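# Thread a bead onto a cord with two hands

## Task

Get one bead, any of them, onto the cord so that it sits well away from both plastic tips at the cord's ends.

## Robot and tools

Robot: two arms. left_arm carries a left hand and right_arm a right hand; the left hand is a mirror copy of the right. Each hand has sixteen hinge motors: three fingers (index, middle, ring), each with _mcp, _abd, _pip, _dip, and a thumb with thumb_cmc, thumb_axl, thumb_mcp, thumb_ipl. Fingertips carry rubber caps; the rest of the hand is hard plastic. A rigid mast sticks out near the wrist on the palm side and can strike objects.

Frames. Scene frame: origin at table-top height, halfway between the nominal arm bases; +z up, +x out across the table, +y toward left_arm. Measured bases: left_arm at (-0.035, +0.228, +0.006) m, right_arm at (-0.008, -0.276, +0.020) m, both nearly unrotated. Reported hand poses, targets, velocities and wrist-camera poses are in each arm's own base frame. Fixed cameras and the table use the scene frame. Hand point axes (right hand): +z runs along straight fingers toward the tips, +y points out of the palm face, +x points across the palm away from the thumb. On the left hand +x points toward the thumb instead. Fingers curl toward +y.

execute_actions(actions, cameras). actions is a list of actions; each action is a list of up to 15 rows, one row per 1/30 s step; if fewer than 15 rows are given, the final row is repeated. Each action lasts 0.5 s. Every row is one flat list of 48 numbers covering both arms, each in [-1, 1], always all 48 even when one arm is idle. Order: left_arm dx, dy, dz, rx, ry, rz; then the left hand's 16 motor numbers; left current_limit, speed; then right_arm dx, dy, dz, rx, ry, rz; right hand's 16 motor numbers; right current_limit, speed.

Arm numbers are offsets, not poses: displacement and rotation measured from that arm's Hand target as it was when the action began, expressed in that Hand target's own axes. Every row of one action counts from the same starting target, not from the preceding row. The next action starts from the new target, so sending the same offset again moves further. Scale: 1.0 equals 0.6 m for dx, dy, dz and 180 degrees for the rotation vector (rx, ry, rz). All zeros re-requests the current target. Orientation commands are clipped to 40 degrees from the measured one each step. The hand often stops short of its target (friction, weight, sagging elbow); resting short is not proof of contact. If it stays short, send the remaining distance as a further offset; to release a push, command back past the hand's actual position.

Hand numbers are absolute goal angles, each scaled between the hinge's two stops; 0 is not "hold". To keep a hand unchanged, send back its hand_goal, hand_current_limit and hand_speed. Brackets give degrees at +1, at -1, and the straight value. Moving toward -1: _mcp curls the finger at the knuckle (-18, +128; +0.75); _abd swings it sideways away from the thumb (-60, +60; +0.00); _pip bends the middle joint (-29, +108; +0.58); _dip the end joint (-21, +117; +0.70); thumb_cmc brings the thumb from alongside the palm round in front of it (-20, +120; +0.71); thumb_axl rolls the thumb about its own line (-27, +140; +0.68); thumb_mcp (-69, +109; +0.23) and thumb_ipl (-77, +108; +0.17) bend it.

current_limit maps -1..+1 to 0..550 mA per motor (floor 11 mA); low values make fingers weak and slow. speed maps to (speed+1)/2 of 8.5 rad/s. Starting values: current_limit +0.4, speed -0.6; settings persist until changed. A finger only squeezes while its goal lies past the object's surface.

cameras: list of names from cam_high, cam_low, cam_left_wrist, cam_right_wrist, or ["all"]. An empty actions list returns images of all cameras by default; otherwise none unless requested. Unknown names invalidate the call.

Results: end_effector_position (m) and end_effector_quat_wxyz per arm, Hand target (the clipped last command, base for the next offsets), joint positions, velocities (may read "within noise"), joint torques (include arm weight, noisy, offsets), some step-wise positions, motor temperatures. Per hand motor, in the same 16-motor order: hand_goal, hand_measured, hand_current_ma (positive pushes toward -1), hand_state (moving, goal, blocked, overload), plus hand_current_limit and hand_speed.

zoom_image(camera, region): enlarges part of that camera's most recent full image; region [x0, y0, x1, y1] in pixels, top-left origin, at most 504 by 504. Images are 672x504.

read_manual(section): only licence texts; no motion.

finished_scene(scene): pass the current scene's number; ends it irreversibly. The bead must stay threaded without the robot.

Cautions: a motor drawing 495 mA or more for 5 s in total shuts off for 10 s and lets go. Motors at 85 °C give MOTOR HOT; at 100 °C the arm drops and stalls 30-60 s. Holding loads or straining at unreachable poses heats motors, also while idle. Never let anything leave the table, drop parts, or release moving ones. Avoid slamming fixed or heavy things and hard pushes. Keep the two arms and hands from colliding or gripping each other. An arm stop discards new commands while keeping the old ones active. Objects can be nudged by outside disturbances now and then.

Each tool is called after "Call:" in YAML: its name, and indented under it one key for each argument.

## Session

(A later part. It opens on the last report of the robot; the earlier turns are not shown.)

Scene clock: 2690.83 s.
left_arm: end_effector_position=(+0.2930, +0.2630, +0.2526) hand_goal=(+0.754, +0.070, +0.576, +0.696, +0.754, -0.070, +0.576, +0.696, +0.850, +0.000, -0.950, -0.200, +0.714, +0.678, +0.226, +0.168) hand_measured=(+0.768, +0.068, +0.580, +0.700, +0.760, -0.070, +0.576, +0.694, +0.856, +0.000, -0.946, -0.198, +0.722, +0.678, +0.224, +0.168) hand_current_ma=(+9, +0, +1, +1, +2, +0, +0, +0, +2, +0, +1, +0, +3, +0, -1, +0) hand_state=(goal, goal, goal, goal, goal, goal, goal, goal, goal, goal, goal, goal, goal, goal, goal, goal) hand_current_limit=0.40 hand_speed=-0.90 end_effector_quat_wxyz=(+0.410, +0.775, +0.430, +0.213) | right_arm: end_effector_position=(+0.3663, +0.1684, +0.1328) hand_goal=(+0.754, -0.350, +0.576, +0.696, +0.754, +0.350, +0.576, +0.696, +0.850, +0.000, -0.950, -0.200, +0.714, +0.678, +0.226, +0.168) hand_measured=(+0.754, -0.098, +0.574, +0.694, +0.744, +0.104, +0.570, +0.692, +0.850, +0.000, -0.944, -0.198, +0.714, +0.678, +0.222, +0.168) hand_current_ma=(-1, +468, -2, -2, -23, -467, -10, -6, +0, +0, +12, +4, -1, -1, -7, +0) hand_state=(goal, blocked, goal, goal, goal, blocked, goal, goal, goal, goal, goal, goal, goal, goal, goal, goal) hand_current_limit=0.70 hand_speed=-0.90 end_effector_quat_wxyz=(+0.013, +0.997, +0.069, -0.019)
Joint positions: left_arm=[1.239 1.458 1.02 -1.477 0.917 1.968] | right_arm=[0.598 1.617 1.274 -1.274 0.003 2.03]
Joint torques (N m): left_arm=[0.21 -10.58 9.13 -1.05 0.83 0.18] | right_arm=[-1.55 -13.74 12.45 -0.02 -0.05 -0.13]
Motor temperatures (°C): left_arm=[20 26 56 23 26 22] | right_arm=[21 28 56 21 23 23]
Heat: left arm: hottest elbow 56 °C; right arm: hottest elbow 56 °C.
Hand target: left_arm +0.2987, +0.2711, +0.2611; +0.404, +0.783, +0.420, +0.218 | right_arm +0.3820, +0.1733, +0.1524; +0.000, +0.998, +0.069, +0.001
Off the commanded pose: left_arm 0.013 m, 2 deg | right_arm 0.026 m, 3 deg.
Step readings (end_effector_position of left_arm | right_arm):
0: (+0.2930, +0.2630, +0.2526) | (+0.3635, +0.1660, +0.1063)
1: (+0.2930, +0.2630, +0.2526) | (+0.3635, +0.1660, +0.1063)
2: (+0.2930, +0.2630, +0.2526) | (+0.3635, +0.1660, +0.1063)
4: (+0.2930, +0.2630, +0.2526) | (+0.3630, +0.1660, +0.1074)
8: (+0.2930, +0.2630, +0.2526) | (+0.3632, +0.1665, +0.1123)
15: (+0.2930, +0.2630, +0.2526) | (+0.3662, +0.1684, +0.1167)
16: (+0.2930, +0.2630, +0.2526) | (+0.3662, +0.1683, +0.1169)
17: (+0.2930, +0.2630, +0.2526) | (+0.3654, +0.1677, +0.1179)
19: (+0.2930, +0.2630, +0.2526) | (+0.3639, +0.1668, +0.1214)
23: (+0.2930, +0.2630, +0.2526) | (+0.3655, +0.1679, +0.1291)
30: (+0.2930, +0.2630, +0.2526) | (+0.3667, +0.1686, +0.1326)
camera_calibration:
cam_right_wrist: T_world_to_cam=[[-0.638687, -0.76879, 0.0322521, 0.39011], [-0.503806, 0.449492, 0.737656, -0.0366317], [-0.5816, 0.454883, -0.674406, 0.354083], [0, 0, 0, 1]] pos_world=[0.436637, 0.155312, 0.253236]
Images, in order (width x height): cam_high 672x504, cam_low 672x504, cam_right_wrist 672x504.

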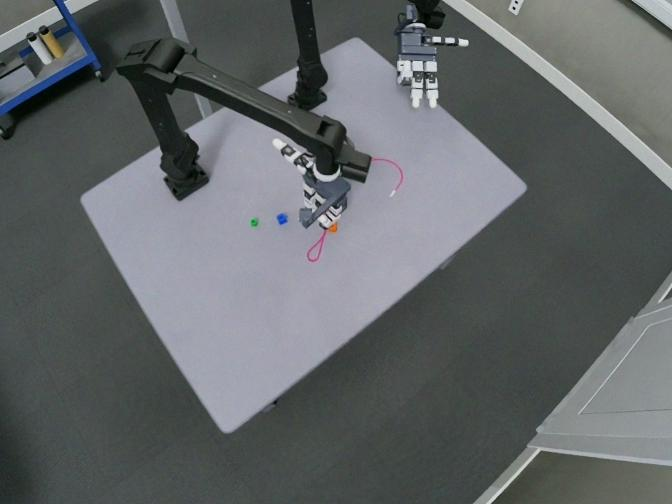

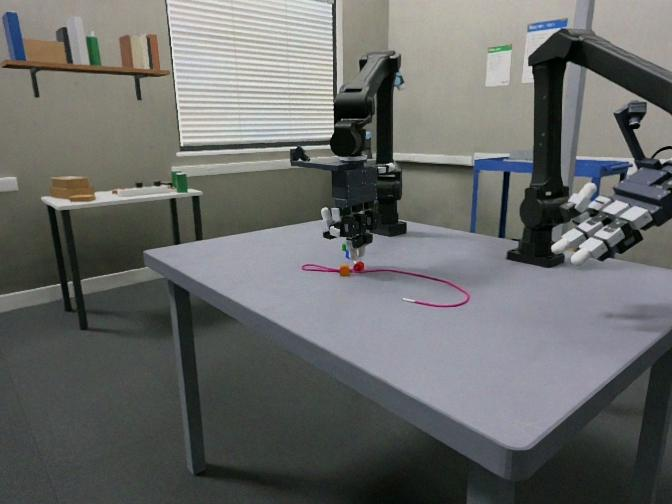

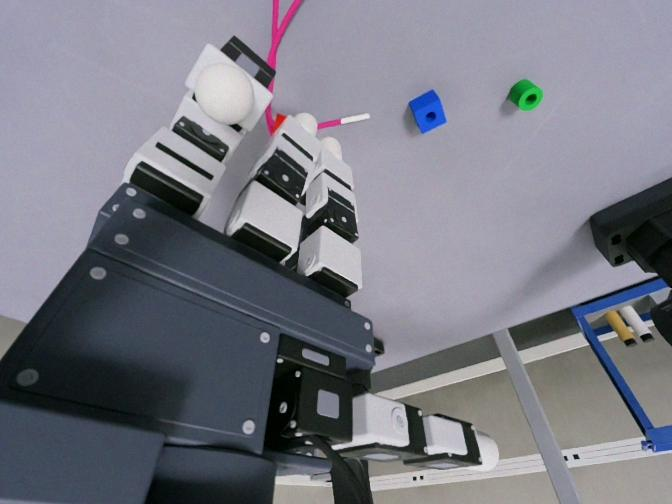

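Call:
execute_actions:
  actions:
    - [[0,0,0,0,0,0,0.754,0.07,0.576,0.696,0.754,-0.07,0.576,0.696,0.85,0,-0.95,-0.2,0.714,0.678,0.226,0.168,0.4,-0.9,0,0,-0.03,0,0,0,0.754,-0.05,0.576,0.696,0.754,0.05,0.576,0.696,0.85,0,-0.95,-0.2,0.714,0.678,0.226,0.168,0.3,-0.9]]
    - [[0,0,0,0,0,0,0.754,0.07,0.576,0.696,0.754,-0.07,0.576,0.696,0.85,0,-0.95,-0.2,0.714,0.678,0.226,0.168,0.4,-0.9,-0.06,0.0,-0.03,0,0,0,0.754,-0.05,0.576,0.696,0.754,0.05,0.576,0.696,0.85,0,-0.95,-0.2,0.714,0.678,0.226,0.168,0.3,-0.9]]
    - [[0,0,0,0,0,0,0.754,0.07,0.576,0.696,0.754,-0.07,0.576,0.696,0.85,0,-0.95,-0.2,0.714,0.678,0.226,0.168,0.4,-0.9,-0.03,0,0,0,0,0,0.754,-0.05,0.576,0.696,0.754,0.05,0.576,0.696,0.85,0,-0.95,-0.2,0.714,0.678,0.226,0.168,0.3,-0.9]]
  cameras: ["cam_right_wrist", "cam_low", "cam_high"]

Call:
zoom_image:
  camera: "cam_right_wrist"
  region: [220, 20, 460, 200]

Call:
zoom_image:
  camera: "cam_low"
  region: [280, 210, 480, 320]

Scene clock: 2706.87 s.
left_arm: end_effector_position=(+0.2930, +0.2630, +0.2526) hand_goal=(+0.754, +0.070, +0.576, +0.696, +0.754, -0.070, +0.576, +0.696, +0.850, +0.000, -0.950, -0.200, +0.714, +0.678, +0.226, +0.168) hand_measured=(+0.768, +0.068, +0.580, +0.700, +0.760, -0.070, +0.576, +0.694, +0.856, +0.000, -0.946, -0.198, +0.722, +0.678, +0.224, +0.168) hand_current_ma=(+9, +0, +1, +1, +2, +0, +0, +0, +2, +0, +1, +0, +3, +0, -1, +0) hand_state=(goal, goal, goal, goal, goal, goal, goal, goal, goal, goal, goal, goal, goal, goal, goal, goal) hand_current_limit=0.40 hand_speed=-0.90 end_effector_quat_wxyz=(+0.410, +0.775, +0.430, +0.213) | right_arm: end_effector_position=(+0.3328, +0.1623, +0.1789) hand_goal=(+0.754, -0.050, +0.576, +0.696, +0.754, +0.050, +0.576, +0.696, +0.850, +0.000, -0.950, -0.200, +0.714, +0.678, +0.226, +0.168) hand_measured=(+0.754, -0.054, +0.574, +0.694, +0.750, +0.052, +0.572, +0.692, +0.850, +0.000, -0.944, -0.198, +0.714, +0.678, +0.222, +0.168) hand_current_ma=(-1, -4, -2, -2, -8, +3, -4, -4, +0, +0, +12, +4, -1, -1, -7, +0) hand_state=(goal, goal, goal, goal, goal, goal, goal, goal, goal, goal, goal, goal, goal, goal, goal, goal) hand_current_limit=0.30 hand_speed=-0.90 end_effector_quat_wxyz=(+0.005, +0.998, +0.069, -0.006)
Joint positions: left_arm=[1.239 1.458 1.02 -1.477 0.917 1.968] | right_arm=[0.63 1.484 1.251 -1.353 0.002 2.062]
Joint torques (N m): left_arm=[0.21 -10.58 9.13 -1.05 0.84 0.18] | right_arm=[0.38 -12.75 9.16 0.16 -0.04 0.06]
Motor temperatures (°C): left_arm=[20 26 56 23 26 22] | right_arm=[21 28 55 21 23 23]
Heat: left arm: hottest elbow 56 °C; right arm: hottest elbow 55 °C.
Hand target: left_arm +0.2987, +0.2711, +0.2611; +0.404, +0.783, +0.420, +0.218 | right_arm +0.3285, +0.1657, +0.1884; +0.000, +0.998, +0.069, +0.001
Off the commanded pose: left_arm 0.013 m, 2 deg | right_arm 0.011 m, 1 deg.
Step readings (end_effector_position of left_arm | right_arm):
0: (+0.2930, +0.2630, +0.2526) | (+0.3663, +0.1684, +0.1328)
1: (+0.2930, +0.2630, +0.2526) | (+0.3662, +0.1683, +0.1328)
2: (+0.2930, +0.2630, +0.2526) | (+0.3657, +0.1680, +0.1336)
4: (+0.2930, +0.2630, +0.2526) | (+0.3651, +0.1675, +0.1364)
8: (+0.2930, +0.2630, +0.2526) | (+0.3661, +0.1682, +0.1428)
15: (+0.2930, +0.2630, +0.2526) | (+0.3672, +0.1690, +0.1465)
16: (+0.2930, +0.2630, +0.2526) | (+0.3670, +0.1688, +0.1467)
17: (+0.2930, +0.2630, +0.2526) | (+0.3664, +0.1685, +0.1477)
19: (+0.2930, +0.2630, +0.2526) | (+0.3643, +0.1673, +0.1521)
23: (+0.2930, +0.2630, +0.2526) | (+0.3569, +0.1639, +0.1698)
30: (+0.2930, +0.2630, +0.2526) | (+0.3514, +0.1639, +0.1857)
31: (+0.2930, +0.2630, +0.2526) | (+0.3509, +0.1639, +0.1853)
32: (+0.2930, +0.2630, +0.2526) | (+0.3498, +0.1636, +0.1844)
34: (+0.2930, +0.2630, +0.2526) | (+0.3459, +0.1628, +0.1821)
38: (+0.2930, +0.2630, +0.2526) | (+0.3359, +0.1614, +0.1769)
45: (+0.2930, +0.2630, +0.2526) | (+0.3331, +0.1624, +0.1780)
camera_calibration:
cam_right_wrist: T_world_to_cam=[[-0.63911, -0.769112, 0.00223462, 0.368145], [-0.522203, 0.436064, 0.732907, -0.0756319], [-0.564662, 0.467241, -0.680326, 0.361919], [0, 0, 0, 1]] pos_world=[0.400152, 0.147022, 0.300831]
Images, in order (width x height): cam_high 672x504, cam_low 672x504, cam_right_wrist 672x504.

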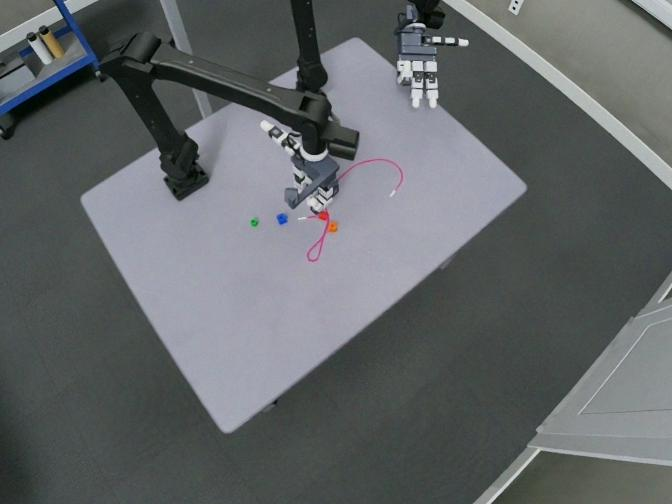

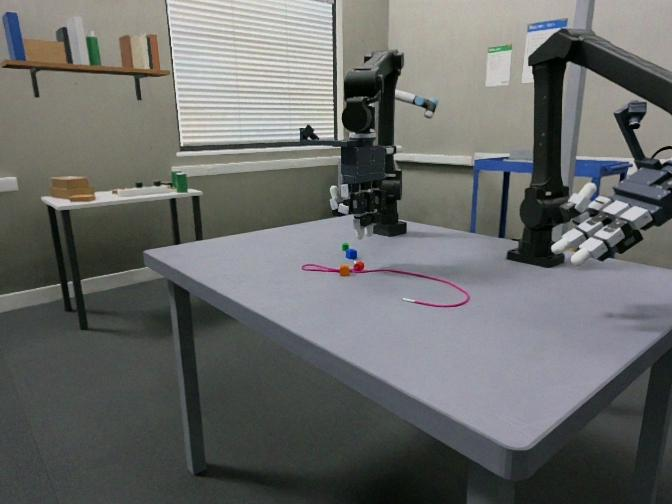

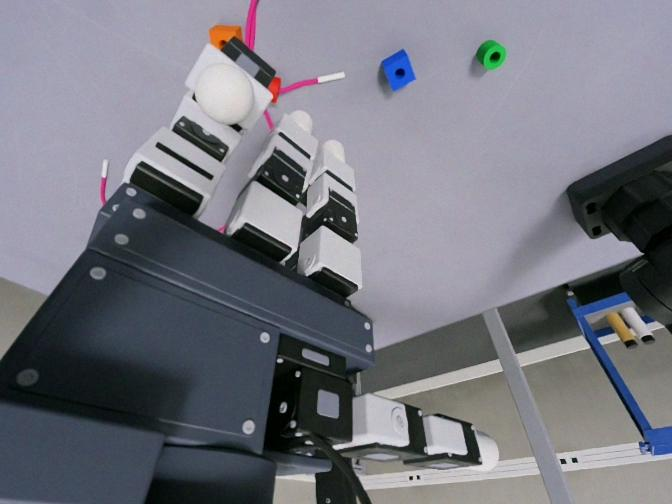

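Scaled by 2.100 from the camera's 672x504 image, which has a finer 960x720 frame.

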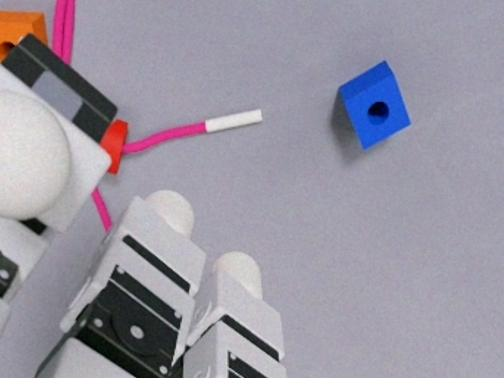

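Scaled by 2.520 from the camera's 672x504 image, which has a finer 960x720 frame.

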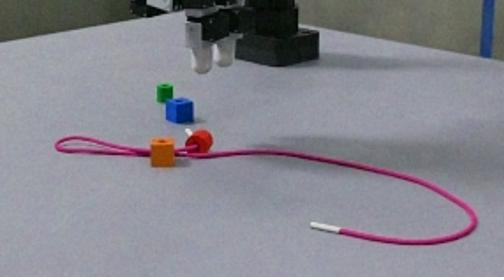

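Call:
finished_scene:
  scene: 2

The scene is finished: the task was done.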